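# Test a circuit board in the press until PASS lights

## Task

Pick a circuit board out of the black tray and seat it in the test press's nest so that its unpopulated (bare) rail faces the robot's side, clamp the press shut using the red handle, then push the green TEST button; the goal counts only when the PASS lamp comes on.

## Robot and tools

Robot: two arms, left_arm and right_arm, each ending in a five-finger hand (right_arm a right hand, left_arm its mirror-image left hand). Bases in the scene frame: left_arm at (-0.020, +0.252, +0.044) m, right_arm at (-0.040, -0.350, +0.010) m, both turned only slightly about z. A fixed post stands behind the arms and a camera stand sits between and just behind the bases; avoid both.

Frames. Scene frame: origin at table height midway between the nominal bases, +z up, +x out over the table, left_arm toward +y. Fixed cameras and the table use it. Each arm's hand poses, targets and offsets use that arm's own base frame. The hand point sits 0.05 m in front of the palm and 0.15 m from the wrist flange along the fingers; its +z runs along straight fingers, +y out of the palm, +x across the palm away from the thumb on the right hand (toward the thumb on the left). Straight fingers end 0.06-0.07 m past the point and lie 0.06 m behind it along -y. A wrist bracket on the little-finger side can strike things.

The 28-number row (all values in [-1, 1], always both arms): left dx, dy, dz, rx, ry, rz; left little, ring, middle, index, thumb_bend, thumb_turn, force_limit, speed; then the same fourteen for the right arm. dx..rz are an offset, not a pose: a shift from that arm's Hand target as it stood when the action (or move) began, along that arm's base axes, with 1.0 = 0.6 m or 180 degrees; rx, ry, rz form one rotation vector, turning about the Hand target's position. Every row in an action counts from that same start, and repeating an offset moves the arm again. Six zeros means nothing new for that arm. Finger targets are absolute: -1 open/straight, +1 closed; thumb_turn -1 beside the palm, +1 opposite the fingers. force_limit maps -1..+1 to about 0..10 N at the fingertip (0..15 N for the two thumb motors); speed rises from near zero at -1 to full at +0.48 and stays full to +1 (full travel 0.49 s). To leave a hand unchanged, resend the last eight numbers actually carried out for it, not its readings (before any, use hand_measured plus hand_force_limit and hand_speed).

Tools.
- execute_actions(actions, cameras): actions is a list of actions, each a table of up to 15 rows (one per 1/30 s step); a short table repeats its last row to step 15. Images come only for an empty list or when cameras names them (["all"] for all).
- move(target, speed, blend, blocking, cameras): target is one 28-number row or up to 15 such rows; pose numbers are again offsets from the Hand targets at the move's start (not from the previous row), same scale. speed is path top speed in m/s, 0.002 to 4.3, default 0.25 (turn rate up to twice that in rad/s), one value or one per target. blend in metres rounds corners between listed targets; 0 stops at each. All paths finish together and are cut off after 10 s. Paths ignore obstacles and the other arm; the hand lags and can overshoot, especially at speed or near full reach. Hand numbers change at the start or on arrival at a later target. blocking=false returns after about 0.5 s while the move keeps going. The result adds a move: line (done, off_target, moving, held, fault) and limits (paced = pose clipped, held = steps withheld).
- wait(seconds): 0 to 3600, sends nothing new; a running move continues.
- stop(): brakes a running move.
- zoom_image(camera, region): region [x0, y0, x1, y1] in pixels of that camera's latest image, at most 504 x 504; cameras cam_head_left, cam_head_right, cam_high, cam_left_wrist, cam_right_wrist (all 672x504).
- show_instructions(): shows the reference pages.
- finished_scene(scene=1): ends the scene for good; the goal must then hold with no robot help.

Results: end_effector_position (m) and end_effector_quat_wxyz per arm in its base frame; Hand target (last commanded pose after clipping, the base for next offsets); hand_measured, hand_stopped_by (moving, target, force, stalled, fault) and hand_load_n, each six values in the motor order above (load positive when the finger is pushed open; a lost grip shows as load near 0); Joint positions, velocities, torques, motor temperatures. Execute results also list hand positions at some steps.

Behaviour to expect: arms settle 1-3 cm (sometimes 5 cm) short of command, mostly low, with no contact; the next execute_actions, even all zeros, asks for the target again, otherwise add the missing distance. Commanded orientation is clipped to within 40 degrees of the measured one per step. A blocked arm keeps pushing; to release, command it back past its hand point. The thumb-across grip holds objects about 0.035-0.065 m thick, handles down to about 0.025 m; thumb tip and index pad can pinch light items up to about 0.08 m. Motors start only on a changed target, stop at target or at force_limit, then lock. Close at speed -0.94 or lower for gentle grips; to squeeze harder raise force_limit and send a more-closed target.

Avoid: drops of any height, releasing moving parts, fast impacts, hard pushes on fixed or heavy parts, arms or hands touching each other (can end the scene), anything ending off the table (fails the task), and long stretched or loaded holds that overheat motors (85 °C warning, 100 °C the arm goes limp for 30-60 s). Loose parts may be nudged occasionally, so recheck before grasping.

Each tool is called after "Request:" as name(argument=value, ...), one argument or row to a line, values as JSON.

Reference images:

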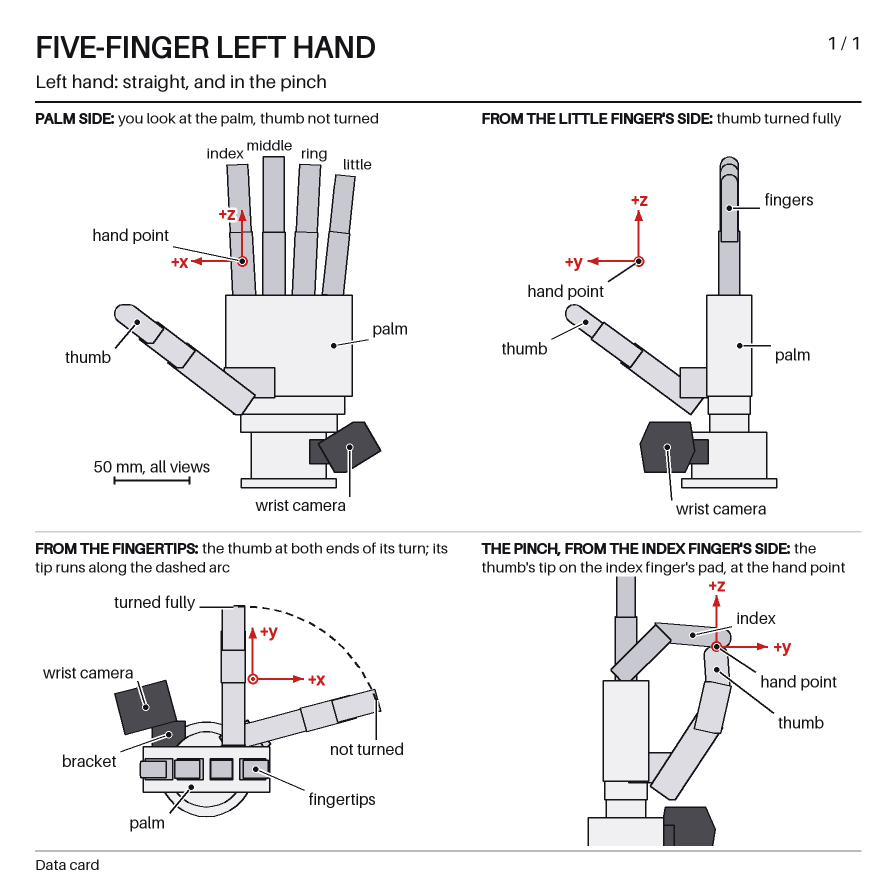

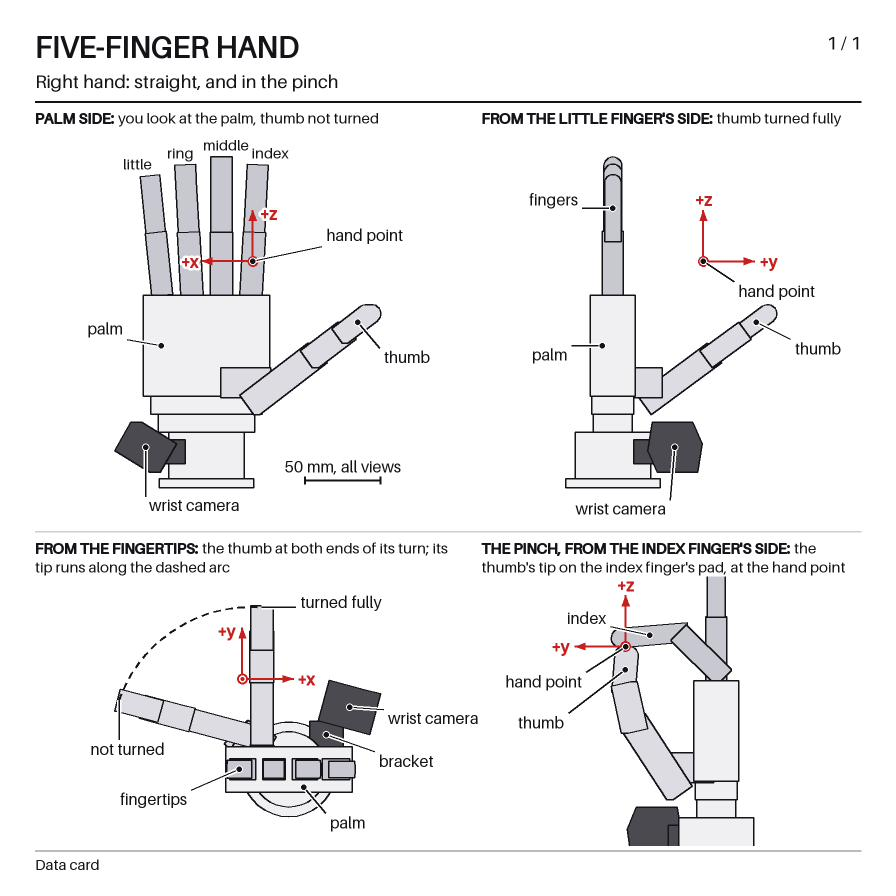

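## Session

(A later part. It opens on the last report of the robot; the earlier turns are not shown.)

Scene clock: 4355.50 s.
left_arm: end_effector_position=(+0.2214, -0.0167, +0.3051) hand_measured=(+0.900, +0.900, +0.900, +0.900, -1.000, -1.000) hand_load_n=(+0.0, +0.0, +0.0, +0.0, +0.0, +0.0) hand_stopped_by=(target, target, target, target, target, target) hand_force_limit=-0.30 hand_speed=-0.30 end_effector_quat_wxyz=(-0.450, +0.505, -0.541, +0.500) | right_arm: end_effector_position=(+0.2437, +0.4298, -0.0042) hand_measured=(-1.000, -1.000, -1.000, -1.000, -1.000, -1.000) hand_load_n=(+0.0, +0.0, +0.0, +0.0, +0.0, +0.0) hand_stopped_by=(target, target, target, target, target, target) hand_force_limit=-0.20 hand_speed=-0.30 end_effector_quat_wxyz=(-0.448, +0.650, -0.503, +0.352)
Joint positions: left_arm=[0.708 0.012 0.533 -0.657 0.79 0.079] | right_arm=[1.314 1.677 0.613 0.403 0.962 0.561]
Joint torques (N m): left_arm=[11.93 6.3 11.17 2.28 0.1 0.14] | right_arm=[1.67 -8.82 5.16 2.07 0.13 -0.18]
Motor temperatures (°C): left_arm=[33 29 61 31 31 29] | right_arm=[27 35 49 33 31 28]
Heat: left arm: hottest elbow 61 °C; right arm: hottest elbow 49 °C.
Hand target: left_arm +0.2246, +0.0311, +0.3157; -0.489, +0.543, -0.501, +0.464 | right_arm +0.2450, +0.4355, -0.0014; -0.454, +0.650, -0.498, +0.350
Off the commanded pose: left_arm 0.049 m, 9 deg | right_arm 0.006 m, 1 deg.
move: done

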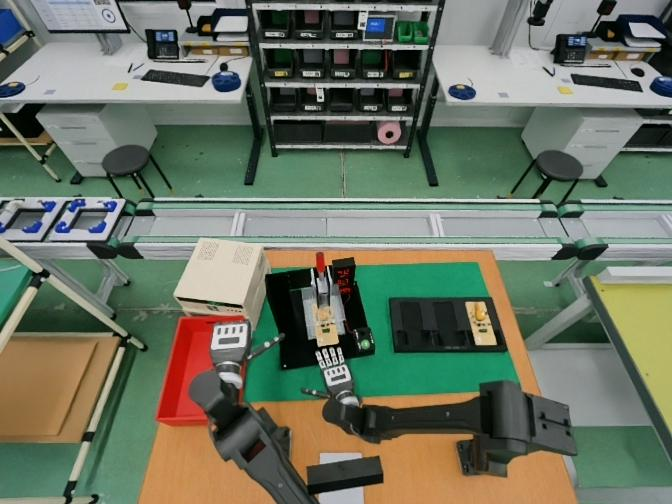

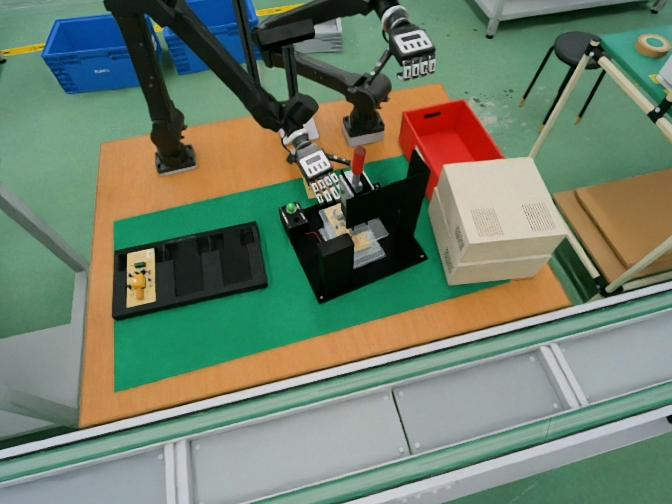

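Request:
move(
  target=[
    [0,0,0,0,0,0,0.9,0.9,0.9,0.9,-1,-1,-0.3,-0.3,0.027,0.003,0.0,0,0,0,-1,-1,-1,-1,-1,-1,-0.2,-0.3],
  ],
  speed=0.03,
  cameras=["cam_head_left","cam_high"],
)

Request:
zoom_image(
  camera="cam_high",
  region=[305, 175, 355, 225],
)

Request:
zoom_image(
  camera="cam_head_left",
  region=[305, 320, 355, 370],
)

Scene clock: 4382.20 s.
left_arm: end_effector_position=(+0.2214, -0.0167, +0.3051) hand_measured=(+0.900, +0.900, +0.900, +0.900, -1.000, -1.000) hand_load_n=(+0.0, +0.0, +0.0, +0.0, +0.0, +0.0) hand_stopped_by=(target, target, target, target, target, target) hand_force_limit=-0.30 hand_speed=-0.30 end_effector_quat_wxyz=(-0.450, +0.505, -0.541, +0.500) | right_arm: end_effector_position=(+0.2564, +0.4262, -0.0089) hand_measured=(-1.000, -1.000, -1.000, -1.000, -1.000, -1.000) hand_load_n=(+0.0, -0.5, +0.0, +0.0, +0.0, +0.0) hand_stopped_by=(target, target, target, target, target, target) hand_force_limit=-0.20 hand_speed=-0.30 end_effector_quat_wxyz=(-0.443, +0.654, -0.501, +0.352)
Joint positions: left_arm=[0.708 0.012 0.533 -0.657 0.79 0.079] | right_arm=[1.277 1.691 0.613 0.435 0.929 0.522]
Joint torques (N m): left_arm=[11.87 6.36 11.18 2.29 0.1 0.14] | right_arm=[1.49 -8.82 6.17 2.04 0.15 -0.21]
Motor temperatures (°C): left_arm=[34 30 61 31 31 29] | right_arm=[27 35 47 33 30 28]
Heat: left arm: hottest elbow 61 °C; right arm: hottest elbow 47 °C.
Hand target: left_arm +0.2246, +0.0311, +0.3157; -0.489, +0.543, -0.501, +0.464 | right_arm +0.2612, +0.4374, -0.0014; -0.455, +0.650, -0.498, +0.350
Off the commanded pose: left_arm 0.049 m, 9 deg | right_arm 0.014 m, 1 deg.
move: off_target (right_arm)

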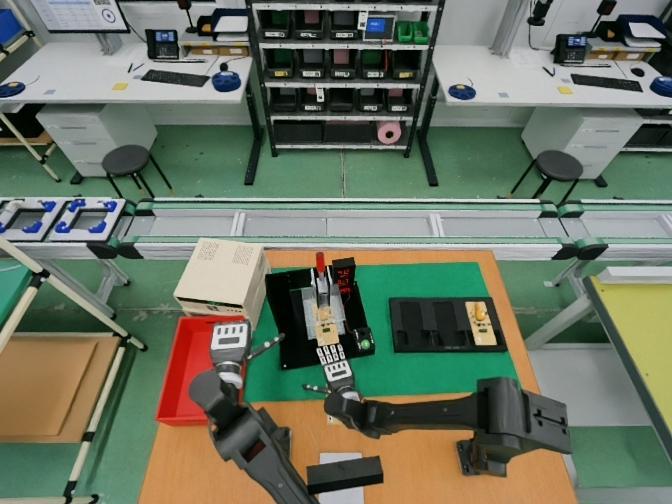

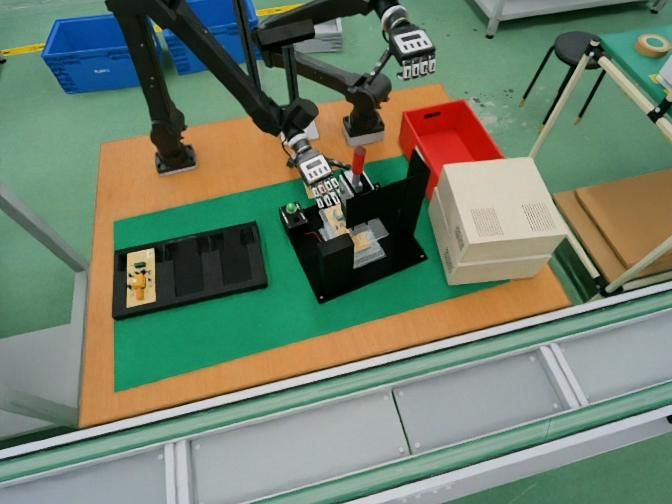

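Scaled by 10.080.

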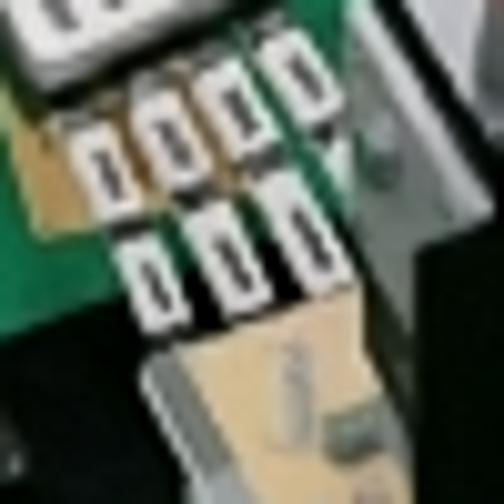

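Scaled by 10.080.

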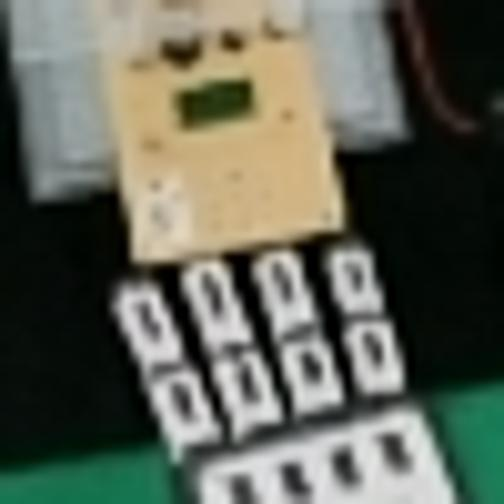

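Request:
move(
  target=[
    [0,0,0,0,0,0,0.9,0.9,0.9,0.9,-1,-1,-0.3,-0.3,0.01,0.002,0.012,0,0,0,-1,-1,-1,-1,-1,-1,-0.2,-0.3],
  ],
  speed=0.03,
  cameras=["cam_head_left","cam_high"],
)

Request:
zoom_image(
  camera="cam_high",
  region=[305, 175, 355, 225],
)

Request:
zoom_image(
  camera="cam_head_left",
  region=[305, 320, 355, 370],
)

Scene clock: 4390.13 s.
left_arm: end_effector_position=(+0.2214, -0.0167, +0.3051) hand_measured=(+0.900, +0.900, +0.900, +0.900, -1.000, -1.000) hand_load_n=(+0.0, +0.0, +0.0, +0.0, +0.0, +0.0) hand_stopped_by=(target, target, target, target, target, target) hand_force_limit=-0.30 hand_speed=-0.30 end_effector_quat_wxyz=(-0.450, +0.505, -0.541, +0.500) | right_arm: end_effector_position=(+0.2576, +0.4254, -0.0101) hand_measured=(-1.000, -1.000, -1.000, -1.000, -1.000, -1.000) hand_load_n=(+0.0, -1.0, +0.0, +0.0, +0.0, +0.0) hand_stopped_by=(target, target, target, target, target, target) hand_force_limit=-0.20 hand_speed=-0.30 end_effector_quat_wxyz=(-0.440, +0.659, -0.497, +0.352)
Joint positions: left_arm=[0.708 0.012 0.533 -0.657 0.79 0.079] | right_arm=[1.271 1.691 0.613 0.435 0.917 0.508]
Joint torques (N m): left_arm=[11.93 6.3 11.15 2.29 0.11 0.13] | right_arm=[1.9 -10.17 6.79 1.66 0.14 -0.22]
Motor temperatures (°C): left_arm=[34 30 61 31 31 29] | right_arm=[27 35 47 33 30 28]
Heat: left arm: hottest elbow 61 °C; right arm: hottest elbow 47 °C.
Hand target: left_arm +0.2246, +0.0311, +0.3157; -0.489, +0.543, -0.501, +0.464 | right_arm +0.2672, +0.4386, +0.0058; -0.454, +0.650, -0.498, +0.350
Off the commanded pose: left_arm 0.049 m, 9 deg | right_arm 0.023 m, 2 deg.
move: off_target (right_arm)

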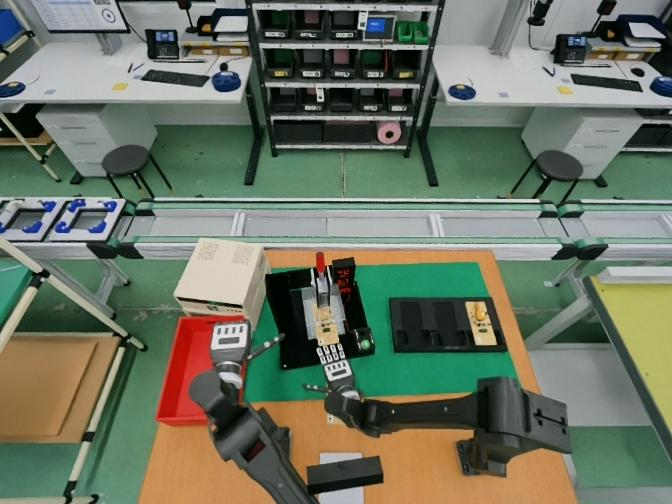

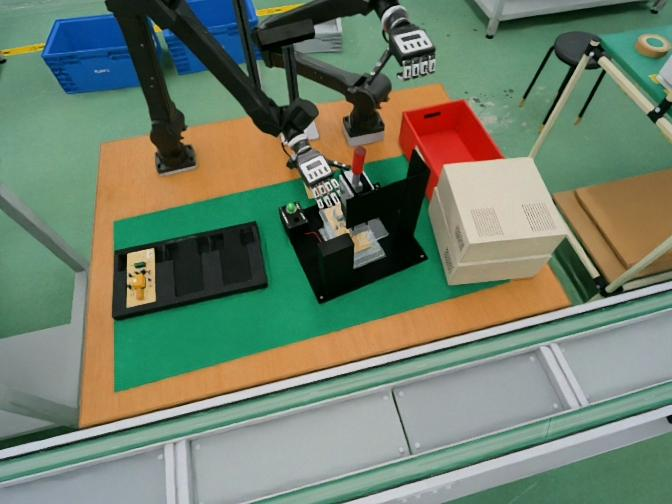

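Scaled by 10.080.

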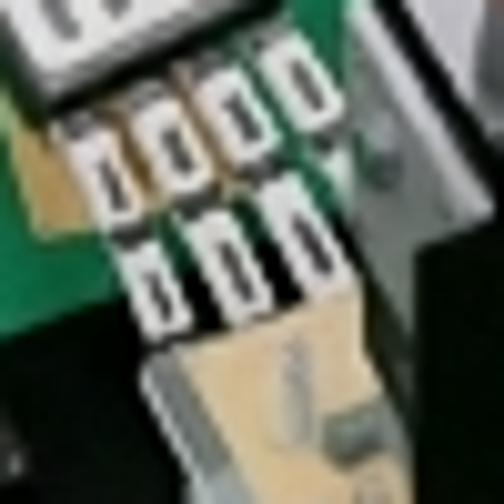

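Scaled by 10.080.

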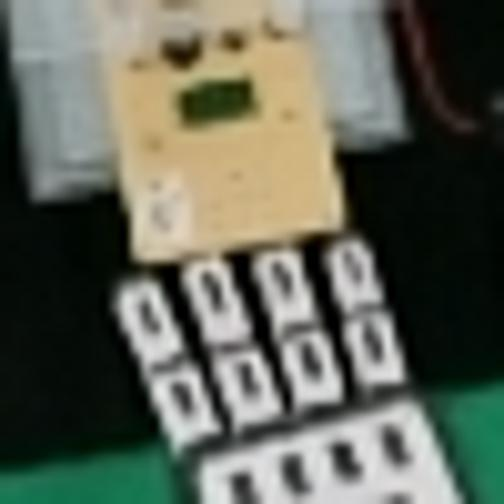

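Request:
move(
  target=[
    [0,0,0,0,0,0,0.9,0.9,0.9,0.9,-1,-1,-0.3,-0.3,0.012,0.002,0.003,0,0,0,-1,-1,-1,-1,-1,-1,-0.2,-0.3],
  ],
  speed=0.03,
  cameras=["cam_head_left","cam_high"],
)

Request:
zoom_image(
  camera="cam_high",
  region=[305, 175, 355, 225],
)

Request:
zoom_image(
  camera="cam_head_left",
  region=[305, 320, 355, 370],
)

Scene clock: 4399.50 s.
left_arm: end_effector_position=(+0.2214, -0.0167, +0.3051) hand_measured=(+0.900, +0.900, +0.900, +0.900, -1.000, -1.000) hand_load_n=(+0.0, +0.0, +0.0, +0.0, +0.0, -0.5) hand_stopped_by=(target, target, target, target, target, target) hand_force_limit=-0.30 hand_speed=-0.30 end_effector_quat_wxyz=(-0.450, +0.505, -0.541, +0.500) | right_arm: end_effector_position=(+0.2637, +0.4217, -0.0115) hand_measured=(-1.000, -1.000, -1.000, -1.000, -1.000, -1.000) hand_load_n=(-0.5, -0.5, +0.0, -0.5, +0.0, +0.0) hand_stopped_by=(target, target, target, target, target, target) hand_force_limit=-0.20 hand_speed=-0.30 end_effector_quat_wxyz=(-0.435, +0.662, -0.497, +0.353)
Joint positions: left_arm=[0.708 0.012 0.533 -0.657 0.79 0.079] | right_arm=[1.252 1.691 0.613 0.435 0.903 0.494]
Joint torques (N m): left_arm=[11.81 6.24 11.15 2.29 0.1 0.14] | right_arm=[1.14 -9.99 7.41 1.62 0.14 -0.2]
Motor temperatures (°C): left_arm=[34 30 61 31 31 29] | right_arm=[27 36 47 33 30 28]
Heat: left arm: hottest elbow 61 °C; right arm: hottest elbow 47 °C.
Hand target: left_arm +0.2246, +0.0311, +0.3157; -0.489, +0.543, -0.501, +0.464 | right_arm +0.2744, +0.4397, +0.0076; -0.454, +0.650, -0.498, +0.350
Off the commanded pose: left_arm 0.049 m, 9 deg | right_arm 0.028 m, 3 deg.
move: off_target (right_arm)

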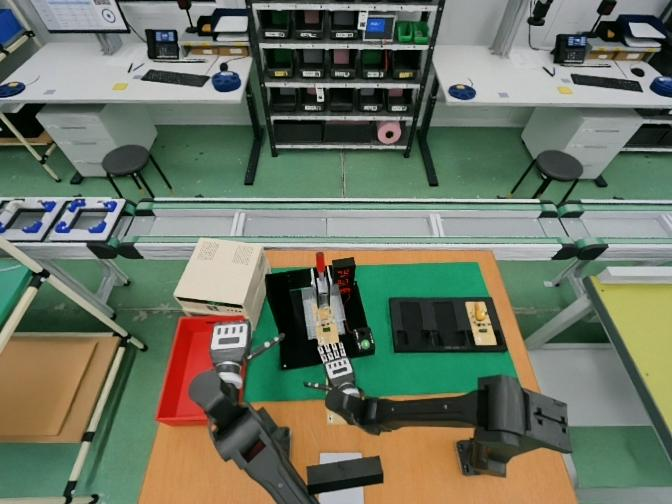

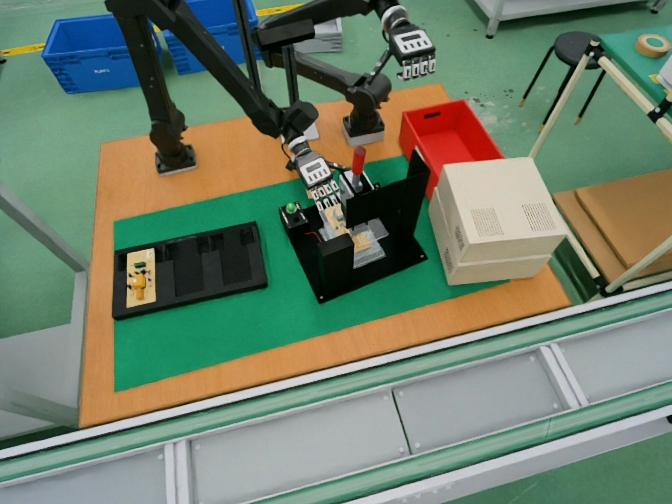

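Scaled by 10.080.

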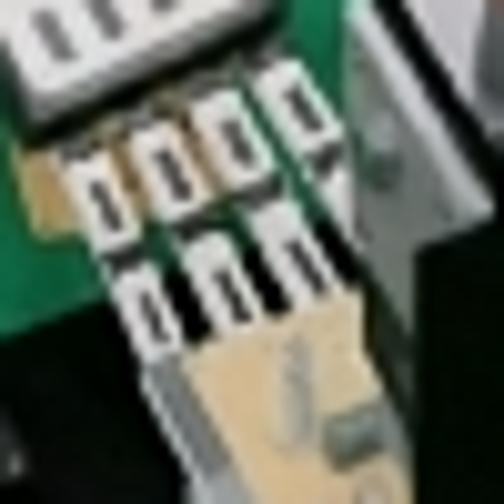

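Scaled by 10.080.

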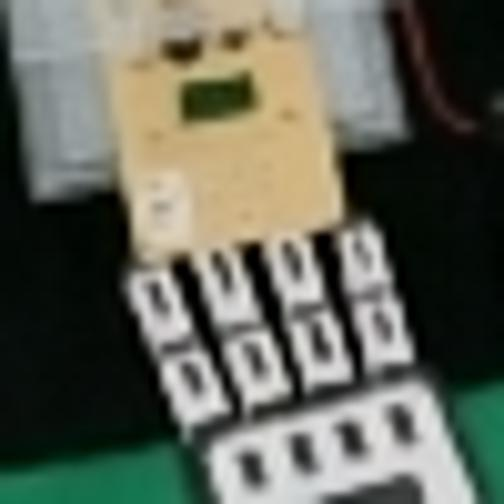

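Request:
move(
  target=[
    [0,0,0,0,0,0,0.9,0.9,0.9,0.9,-1,-1,-0.3,-0.3,-0.06,-0.005,0.01,0,0,0,-1,-1,-1,-1,-1,-1,-0.2,-0.3],
    [0,0,0,0,0,0,0.9,0.9,0.9,0.9,-1,-1,-0.3,-0.3,-0.06,-0.005,0.075,0,0,0,-1,-1,-1,-1,-1,-1,-0.2,-0.3],
  ],
  speed=0.05,
  cameras=["cam_head_left","cam_high","cam_right_wrist"],
)

Request:
zoom_image(
  camera="cam_head_left",
  region=[305, 300, 375, 370],
)

Scene clock: 4412.30 s.
left_arm: end_effector_position=(+0.2214, -0.0167, +0.3051) hand_measured=(+0.900, +0.900, +0.900, +0.900, -1.000, -1.000) hand_load_n=(+0.0, +0.0, +0.5, +0.0, +0.0, +0.0) hand_stopped_by=(target, target, target, target, target, target) hand_force_limit=-0.30 hand_speed=-0.30 end_effector_quat_wxyz=(-0.450, +0.505, -0.541, +0.500) | right_arm: end_effector_position=(+0.2370, +0.4183, +0.0325) hand_measured=(-1.000, -1.000, -1.000, -1.000, -1.000, -1.000) hand_load_n=(+0.0, +0.0, +0.0, +0.0, +0.0, -0.5) hand_stopped_by=(target, target, target, target, target, target) hand_force_limit=-0.20 hand_speed=-0.30 end_effector_quat_wxyz=(-0.436, +0.665, -0.489, +0.360)
Joint positions: left_arm=[0.708 0.012 0.533 -0.657 0.79 0.079] | right_arm=[1.323 1.534 0.613 0.235 0.963 0.535]
Joint torques (N m): left_arm=[11.81 6.3 11.18 2.29 0.1 0.13] | right_arm=[2.61 -9.29 8.53 0.23 0.62 0.23]
Motor temperatures (°C): left_arm=[34 30 62 31 31 29] | right_arm=[27 36 47 33 31 28]
Heat: left arm: hottest elbow 62 °C; right arm: hottest elbow 47 °C.
Hand target: left_arm +0.2246, +0.0311, +0.3157; -0.489, +0.543, -0.501, +0.464 | right_arm +0.2384, +0.4368, +0.0526; -0.455, +0.650, -0.498, +0.350
Off the commanded pose: left_arm 0.049 m, 9 deg | right_arm 0.027 m, 3 deg.
move: off_target (right_arm)
cam_right_wrist: T_world_to_cam=[[-0.2418, -0.38215, -0.89191, 0.24983], [-0.76097, 0.645, -0.07006, -0.08896], [0.60205, 0.66177, -0.44676, -0.28938]] pos_world=[0.16693, 0.34435, 0.08731]

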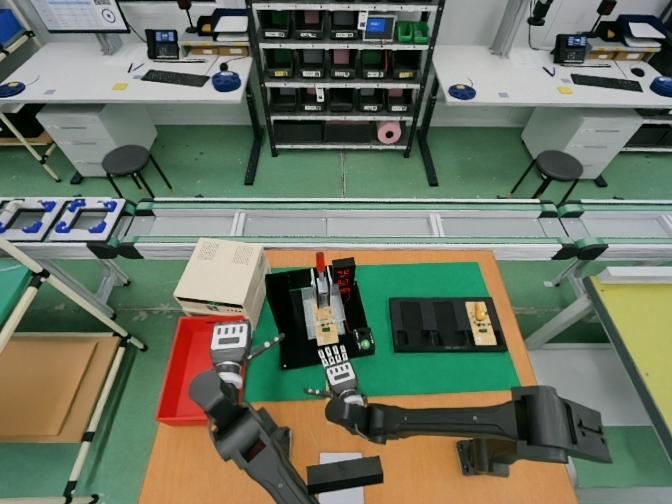

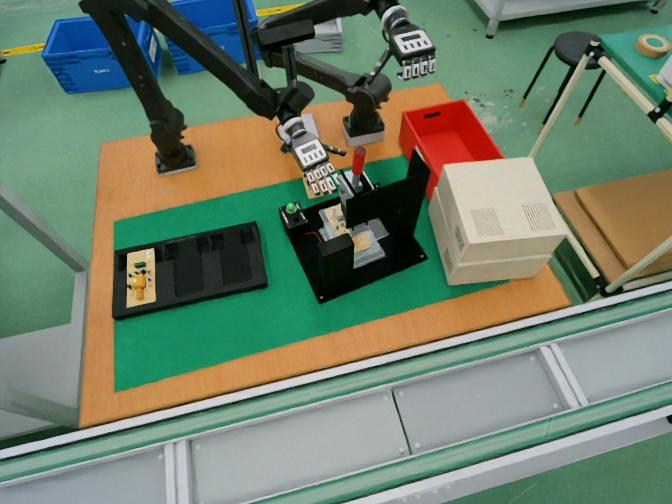

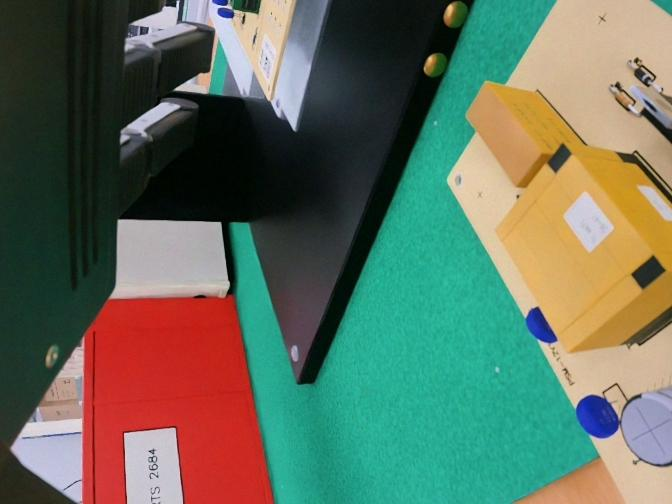

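Scaled by 7.200.

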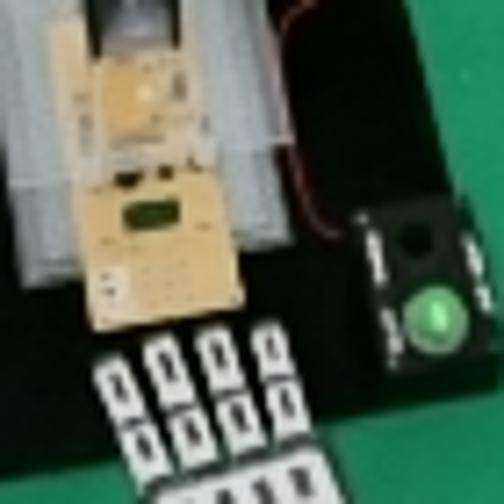

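Request:
move(
  target=[
    [0,0,0,0,0,0,0.9,0.9,0.9,0.9,-1,-1,-0.3,-0.3,0,0.01,-0.072,0,0,0,-1,-1,-1,-1,-1,-1,-0.2,-0.3],
  ],
  speed=0.06,
  cameras=["cam_head_left","cam_high"],
)

Request:
zoom_image(
  camera="cam_high",
  region=[305, 175, 355, 225],
)

Request:
zoom_image(
  camera="cam_head_left",
  region=[305, 320, 355, 370],
)

Scene clock: 4438.00 s.
left_arm: end_effector_position=(+0.2214, -0.0167, +0.3051) hand_measured=(+0.900, +0.900, +0.900, +0.900, -1.000, -1.000) hand_load_n=(+0.0, +0.0, +0.0, +0.0, +0.0, -0.5) hand_stopped_by=(target, target, target, target, target, target) hand_force_limit=-0.30 hand_speed=-0.30 end_effector_quat_wxyz=(-0.450, +0.505, -0.541, +0.500) | right_arm: end_effector_position=(+0.2384, +0.4223, -0.0039) hand_measured=(-1.000, -1.000, -1.000, -1.000, -1.000, -1.000) hand_load_n=(+0.0, +0.0, +0.0, +0.0, +0.0, +0.0) hand_stopped_by=(target, target, target, target, target, target) hand_force_limit=-0.20 hand_speed=-0.30 end_effector_quat_wxyz=(-0.430, +0.667, -0.489, +0.362)
Joint positions: left_arm=[0.708 0.012 0.533 -0.657 0.79 0.079] | right_arm=[1.323 1.652 0.613 0.337 0.966 0.541]
Joint torques (N m): left_arm=[11.87 6.3 11.15 2.29 0.1 0.13] | right_arm=[2.2 -8.76 6.94 1.88 0.59 0.21]
Motor temperatures (°C): left_arm=[35 30 62 31 31 29] | right_arm=[27 35 48 32 31 28]
Heat: left arm: hottest elbow 62 °C; right arm: hottest elbow 48 °C.
Hand target: left_arm +0.2246, +0.0311, +0.3157; -0.489, +0.543, -0.501, +0.464 | right_arm +0.2384, +0.4427, +0.0094; -0.454, +0.650, -0.498, +0.350
Off the commanded pose: left_arm 0.049 m, 9 deg | right_arm 0.024 m, 4 deg.
move: off_target (right_arm)

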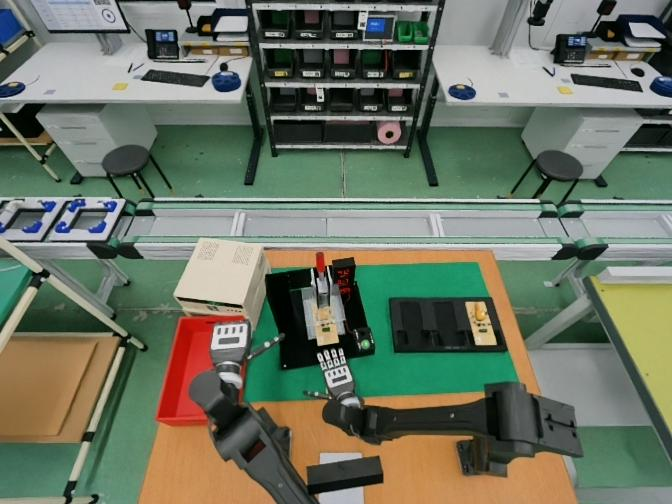

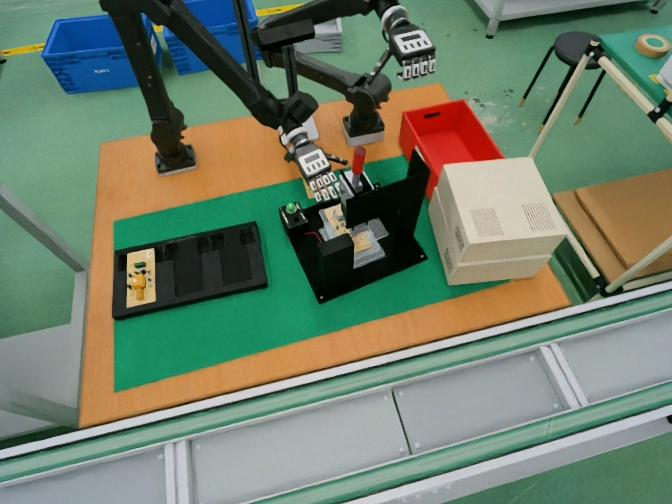

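Scaled by 10.080.

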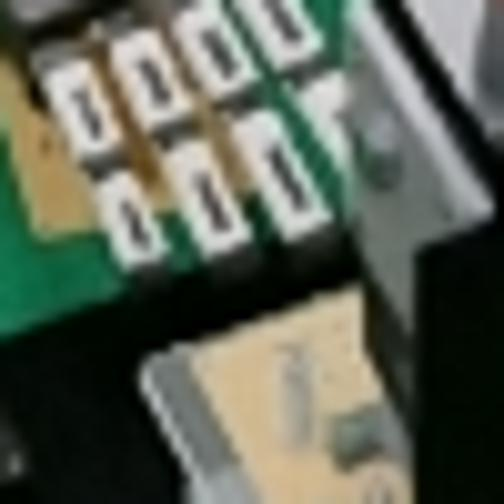

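Scaled by 10.080.

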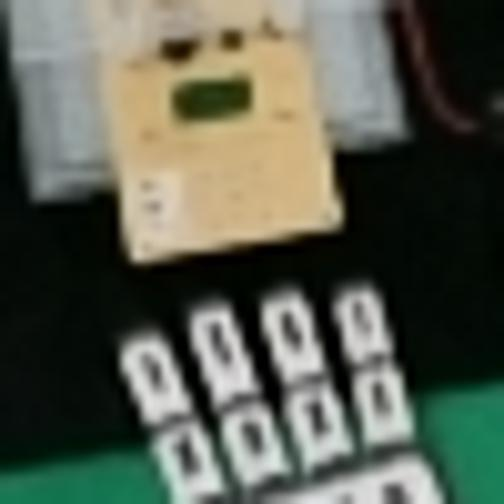

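Request:
move(
  target=[
    [0,0,0,0,0,0,0.9,0.9,0.9,0.9,-1,-1,-0.3,-0.3,0,0,0.06,0,0,0,-1,-1,-1,-1,-1,-1,-0.2,-0.3],
    [0,0,0,0,0,0,0.9,0.9,0.9,0.9,-1,-1,-0.3,-0.3,0,0,0.015,0,0,0,-1,-1,-1,-1,-1,-1,-0.2,-0.3],
  ],
  speed=0.05,
)

Scene clock: 4462.07 s.
left_arm: end_effector_position=(+0.2214, -0.0167, +0.3051) hand_measured=(+0.900, +0.900, +0.900, +0.900, -1.000, -1.000) hand_load_n=(+0.0, +0.0, +0.0, +0.0, +0.0, +0.0) hand_stopped_by=(target, target, target, target, target, target) hand_force_limit=-0.30 hand_speed=-0.30 end_effector_quat_wxyz=(-0.450, +0.505, -0.541, +0.500) | right_arm: end_effector_position=(+0.2380, +0.4205, +0.0037) hand_measured=(-1.000, -1.000, -1.000, -1.000, -1.000, -1.000) hand_load_n=(+0.0, +0.0, +0.0, +0.0, +0.0, +0.0) hand_stopped_by=(target, target, target, target, target, target) hand_force_limit=-0.20 hand_speed=-0.30 end_effector_quat_wxyz=(-0.429, +0.667, -0.489, +0.363)
Joint positions: left_arm=[0.708 0.012 0.533 -0.657 0.79 0.079] | right_arm=[1.323 1.625 0.613 0.306 0.966 0.542]
Joint torques (N m): left_arm=[11.87 6.3 11.18 2.29 0.1 0.13] | right_arm=[2.55 -8.76 7.47 1.92 0.56 0.23]
Motor temperatures (°C): left_arm=[35 30 62 31 31 29] | right_arm=[27 35 48 33 31 28]
Heat: left arm: hottest elbow 62 °C; right arm: hottest elbow 48 °C.
Hand target: left_arm +0.2246, +0.0311, +0.3157; -0.489, +0.543, -0.501, +0.464 | right_arm +0.2384, +0.4427, +0.0184; -0.454, +0.650, -0.498, +0.350
Off the commanded pose: left_arm 0.049 m, 9 deg | right_arm 0.027 m, 4 deg.
move: off_target (right_arm)

Request:
move(
  target=[
    [0,0,0,0,0,0,0.9,0.9,0.9,0.9,-1,-1,-0.3,-0.3,0,0.027,0.06,0,0,0,-1,-1,-1,-1,-1,-1,-0.2,-0.3],
    [0,0,0,0,0,0,0.9,0.9,0.9,0.9,-1,-1,-0.3,-0.3,0,0.027,0.008,0,0,0,-1,-1,-1,-1,-1,-1,-0.2,-0.3],
  ],
  speed=0.05,
  cameras=["cam_head_left","cam_high"],
)

Request:
zoom_image(
  camera="cam_high",
  region=[305, 175, 355, 225],
)

Request:
zoom_image(
  camera="cam_head_left",
  region=[305, 320, 355, 370],
)

Scene clock: 4476.03 s.
left_arm: end_effector_position=(+0.2214, -0.0167, +0.3051) hand_measured=(+0.900, +0.900, +0.900, +0.900, -1.000, -1.000) hand_load_n=(+0.0, +0.0, +0.0, +0.5, +0.0, +0.0) hand_stopped_by=(target, target, target, target, target, target) hand_force_limit=-0.30 hand_speed=-0.30 end_effector_quat_wxyz=(-0.450, +0.505, -0.541, +0.500) | right_arm: end_effector_position=(+0.2391, +0.4394, +0.0103) hand_measured=(-1.000, -1.000, -1.000, -1.000, -1.000, -1.000) hand_load_n=(+0.0, +0.0, +0.0, +0.0, +0.0, +0.0) hand_stopped_by=(target, target, target, target, target, target) hand_force_limit=-0.20 hand_speed=-0.30 end_effector_quat_wxyz=(-0.431, +0.666, -0.490, +0.362)
Joint positions: left_arm=[0.708 0.012 0.533 -0.657 0.79 0.079] | right_arm=[1.332 1.642 0.667 0.266 0.973 0.552]
Joint torques (N m): left_arm=[11.93 6.3 11.17 2.3 0.1 0.13] | right_arm=[2.32 -9.35 7.35 1.84 0.6 0.17]
Motor temperatures (°C): left_arm=[35 30 62 31 31 29] | right_arm=[27 35 48 33 31 28]
Heat: left arm: hottest elbow 62 °C; right arm: hottest elbow 48 °C.
Hand target: left_arm +0.2246, +0.0311, +0.3157; -0.489, +0.543, -0.501, +0.464 | right_arm +0.2384, +0.4590, +0.0232; -0.455, +0.650, -0.498, +0.350
Off the commanded pose: left_arm 0.049 m, 9 deg | right_arm 0.023 m, 4 deg.
move: off_target (right_arm)

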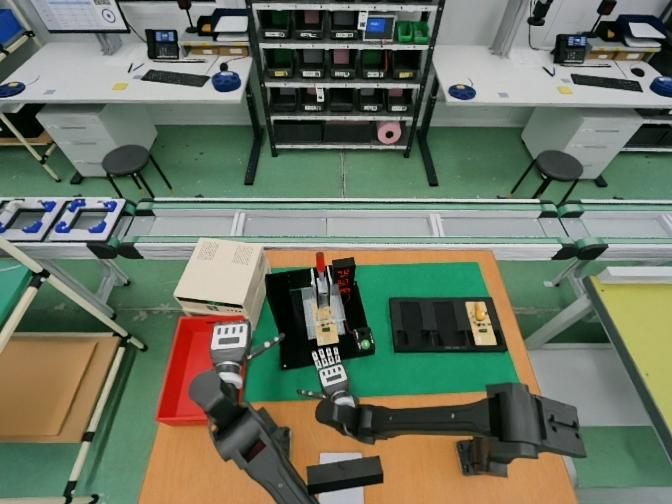

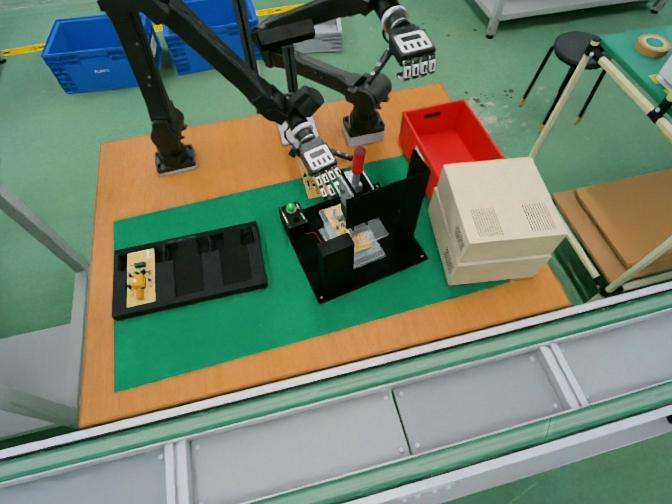

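Scaled by 10.080.

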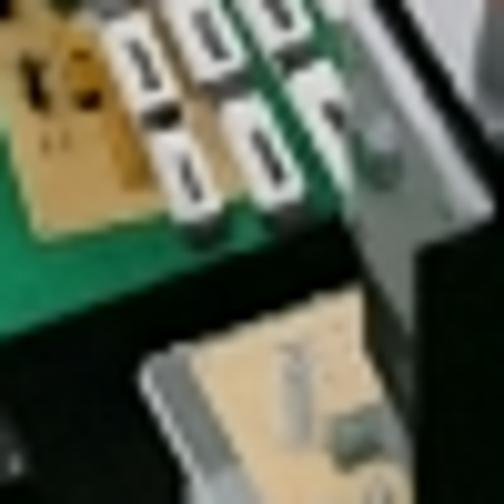

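Scaled by 10.080.

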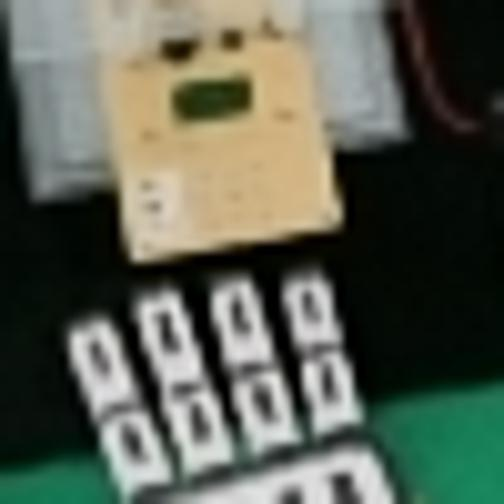

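Request:
move(
  target=[
    [0,0,0,0,0,0,0.9,0.9,0.9,0.9,-1,-1,-0.3,-0.3,0.012,0.0,-0.014,0,0,0,-1,-1,-1,-1,-1,-1,-0.2,-0.3],
    [0,0,0,0,0,0,0.9,0.9,0.9,0.9,-1,-1,-0.3,-0.3,0.04,0.006,-0.008,0,0,0,-1,-1,-1,-1,-1,-1,-0.2,-0.3],
  ],
  speed=0.04,
  blend=0.01,
  cameras=["cam_head_left","cam_high"],
)

Request:
zoom_image(
  camera="cam_high",
  region=[305, 175, 355, 225],
)

Request:
zoom_image(
  camera="cam_head_left",
  region=[305, 320, 355, 370],
)

Scene clock: 4487.43 s.
left_arm: end_effector_position=(+0.2214, -0.0167, +0.3051) hand_measured=(+0.900, +0.900, +0.900, +0.900, -1.000, -1.000) hand_load_n=(+0.0, +0.0, +0.0, +0.0, +0.0, -0.5) hand_stopped_by=(target, target, target, target, target, target) hand_force_limit=-0.30 hand_speed=-0.30 end_effector_quat_wxyz=(-0.450, +0.505, -0.541, +0.500) | right_arm: end_effector_position=(+0.2554, +0.4398, +0.0039) hand_measured=(-1.000, -1.000, -1.000, -1.000, -1.000, -1.000) hand_load_n=(+0.0, +0.0, +0.0, +0.0, +0.0, +0.0) hand_stopped_by=(target, target, target, target, target, target) hand_force_limit=-0.20 hand_speed=-0.30 end_effector_quat_wxyz=(-0.436, +0.659, -0.499, +0.356)
Joint positions: left_arm=[0.708 0.012 0.533 -0.657 0.79 0.079] | right_arm=[1.291 1.671 0.667 0.33 0.942 0.536]
Joint torques (N m): left_arm=[11.81 6.3 11.17 2.29 0.1 0.13] | right_arm=[1.9 -8.7 8.23 1.94 0.17 -0.19]
Motor temperatures (°C): left_arm=[35 30 62 31 31 29] | right_arm=[27 35 47 33 31 28]
Heat: left arm: hottest elbow 62 °C; right arm: hottest elbow 47 °C.
Hand target: left_arm +0.2246, +0.0311, +0.3157; -0.489, +0.543, -0.501, +0.464 | right_arm +0.2624, +0.4625, +0.0184; -0.454, +0.650, -0.498, +0.350
Off the commanded pose: left_arm 0.049 m, 9 deg | right_arm 0.028 m, 2 deg.
move: off_target (right_arm); blend cut to 0.0056 m at target 1

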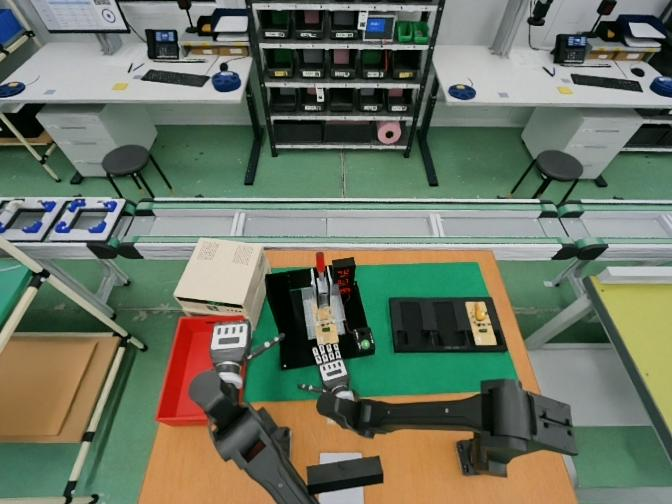

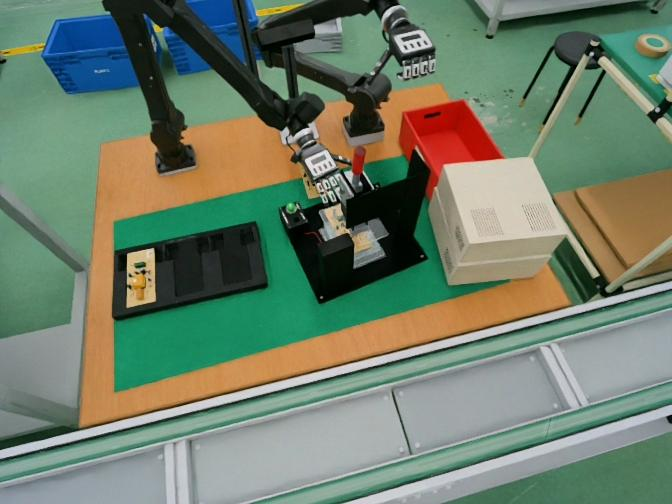

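Scaled by 10.080.

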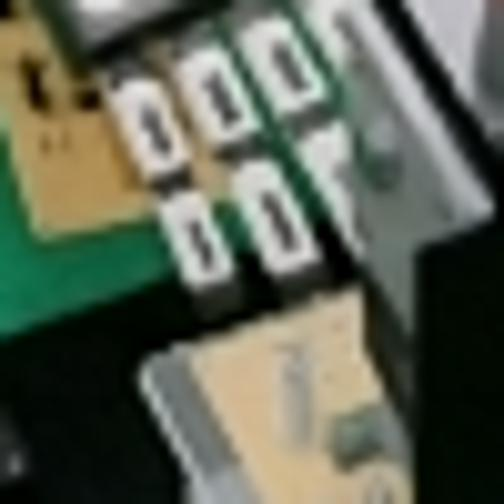

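Scaled by 10.080.

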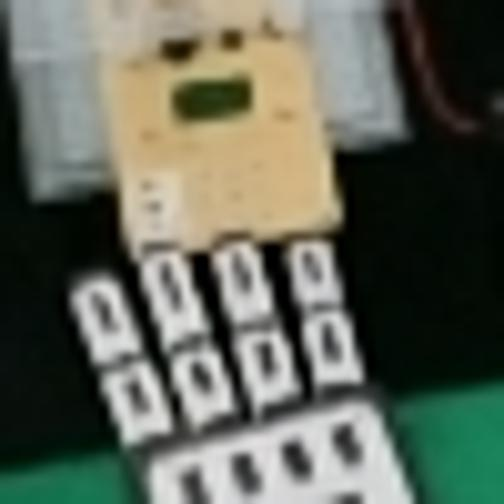

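Request:
move(
  target=[
    [0,0,0,0,0,0,0.9,0.9,0.9,0.9,-1,-1,-0.3,-0.3,-0.025,0.0,0.0,0,0,0,-1,-1,-1,-1,-1,-1,-0.2,-0.3],
    [0,0,0,0,0,0,0.9,0.9,0.9,0.9,-1,-1,-0.3,-0.3,-0.025,-0.003,-0.012,0,0,0,-1,-1,-1,-1,-1,-1,-0.2,-0.3],
  ],
  speed=0.04,
)

Scene clock: 4502.07 s.
left_arm: end_effector_position=(+0.2214, -0.0167, +0.3051) hand_measured=(+0.900, +0.900, +0.900, +0.900, -1.000, -1.000) hand_load_n=(+0.0, +0.0, +0.0, +0.0, +0.0, +0.0) hand_stopped_by=(target, target, target, target, target, target) hand_force_limit=-0.30 hand_speed=-0.30 end_effector_quat_wxyz=(-0.450, +0.505, -0.541, +0.500) | right_arm: end_effector_position=(+0.2455, +0.4427, -0.0007) hand_measured=(-1.000, -1.000, -1.000, -1.000, -1.000, -1.000) hand_load_n=(+0.0, +0.0, +0.0, +0.0, +0.0, +0.0) hand_stopped_by=(target, target, target, target, target, target) hand_force_limit=-0.20 hand_speed=-0.30 end_effector_quat_wxyz=(-0.435, +0.664, -0.491, +0.359)
Joint positions: left_arm=[0.708 0.012 0.533 -0.657 0.79 0.079] | right_arm=[1.317 1.683 0.667 0.33 0.958 0.536]
Joint torques (N m): left_arm=[11.81 6.24 11.17 2.29 0.1 0.13] | right_arm=[1.67 -9.41 7.05 1.72 0.53 0.17]
Motor temperatures (°C): left_arm=[35 30 62 31 31 29] | right_arm=[27 35 47 33 31 28]
Heat: left arm: hottest elbow 62 °C; right arm: hottest elbow 47 °C.
Hand target: left_arm +0.2246, +0.0311, +0.3157; -0.489, +0.543, -0.501, +0.464 | right_arm +0.2474, +0.4607, +0.0112; -0.454, +0.650, -0.498, +0.350
Off the commanded pose: left_arm 0.049 m, 9 deg | right_arm 0.022 m, 3 deg.
move: off_target (right_arm)

Request:
move(
  target=[
    [0,0,0,0,0,0,0.9,0.9,0.9,0.9,-1,-1,-0.3,-0.3,0.045,0.002,0.005,0,0,0,-1,-1,-1,-1,-1,-1,-0.2,-0.3],
  ],
  speed=0.04,
  cameras=["cam_head_left","cam_high"],
)

Request:
zoom_image(
  camera="cam_high",
  region=[305, 175, 355, 225],
)

Request:
zoom_image(
  camera="cam_head_left",
  region=[305, 320, 355, 370],
)

Scene clock: 4509.63 s.
left_arm: end_effector_position=(+0.2214, -0.0167, +0.3051) hand_measured=(+0.900, +0.900, +0.900, +0.900, -1.000, -1.000) hand_load_n=(+0.0, +0.0, +0.0, +0.0, +0.0, -0.5) hand_stopped_by=(target, target, target, target, target, target) hand_force_limit=-0.30 hand_speed=-0.30 end_effector_quat_wxyz=(-0.450, +0.505, -0.541, +0.500) | right_arm: end_effector_position=(+0.2584, +0.4427, -0.0007) hand_measured=(-1.000, -1.000, -1.000, -1.000, -1.000, -1.000) hand_load_n=(-0.5, +0.0, +0.0, +0.0, +0.0, -0.5) hand_stopped_by=(target, target, target, target, target, target) hand_force_limit=-0.20 hand_speed=-0.30 end_effector_quat_wxyz=(-0.438, +0.664, -0.494, +0.352)
Joint positions: left_arm=[0.708 0.012 0.533 -0.657 0.79 0.079] | right_arm=[1.28 1.688 0.667 0.367 0.919 0.509]
Joint torques (N m): left_arm=[11.87 6.3 11.17 2.29 0.1 0.13] | right_arm=[1.03 -9.05 8.44 2 0.11 -0.17]
Motor temperatures (°C): left_arm=[35 30 62 31 31 29] | right_arm=[27 35 47 33 31 28]
Heat: left arm: hottest elbow 62 °C; right arm: hottest elbow 47 °C.
Hand target: left_arm +0.2246, +0.0311, +0.3157; -0.489, +0.543, -0.501, +0.464 | right_arm +0.2744, +0.4619, +0.0142; -0.454, +0.650, -0.498, +0.350
Off the commanded pose: left_arm 0.049 m, 9 deg | right_arm 0.029 m, 3 deg.
move: off_target (right_arm)

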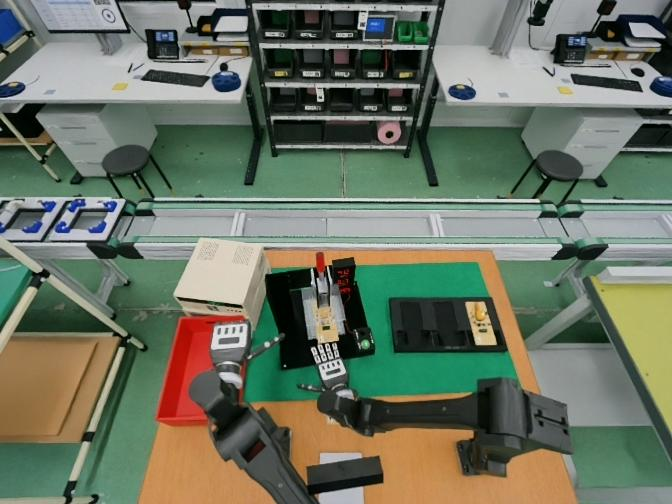

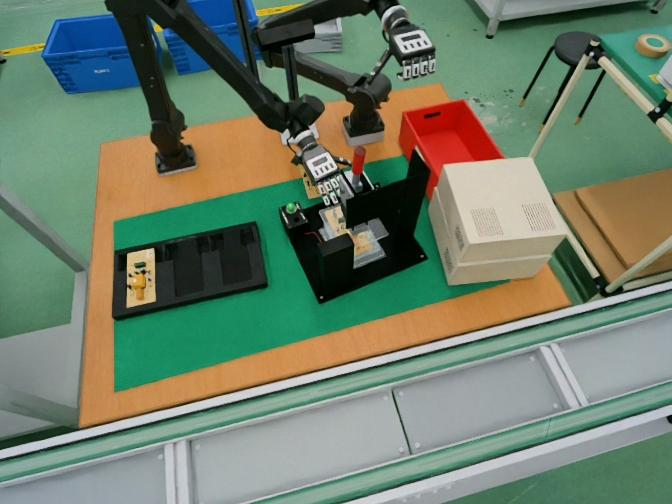

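Scaled by 10.080.

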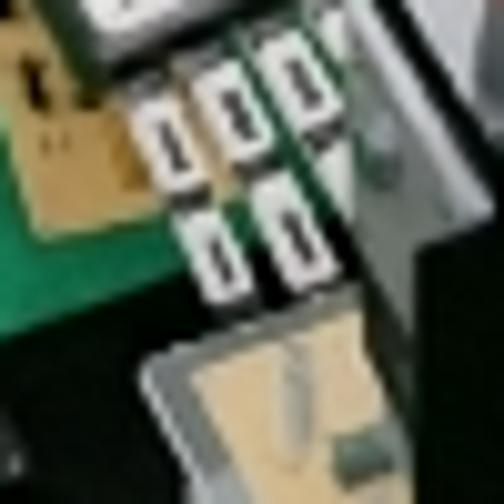

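Scaled by 10.080.

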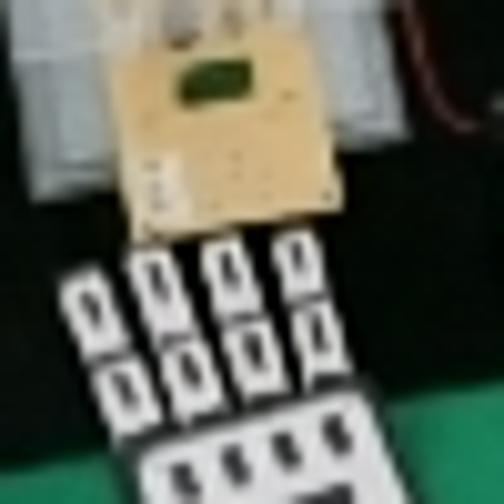

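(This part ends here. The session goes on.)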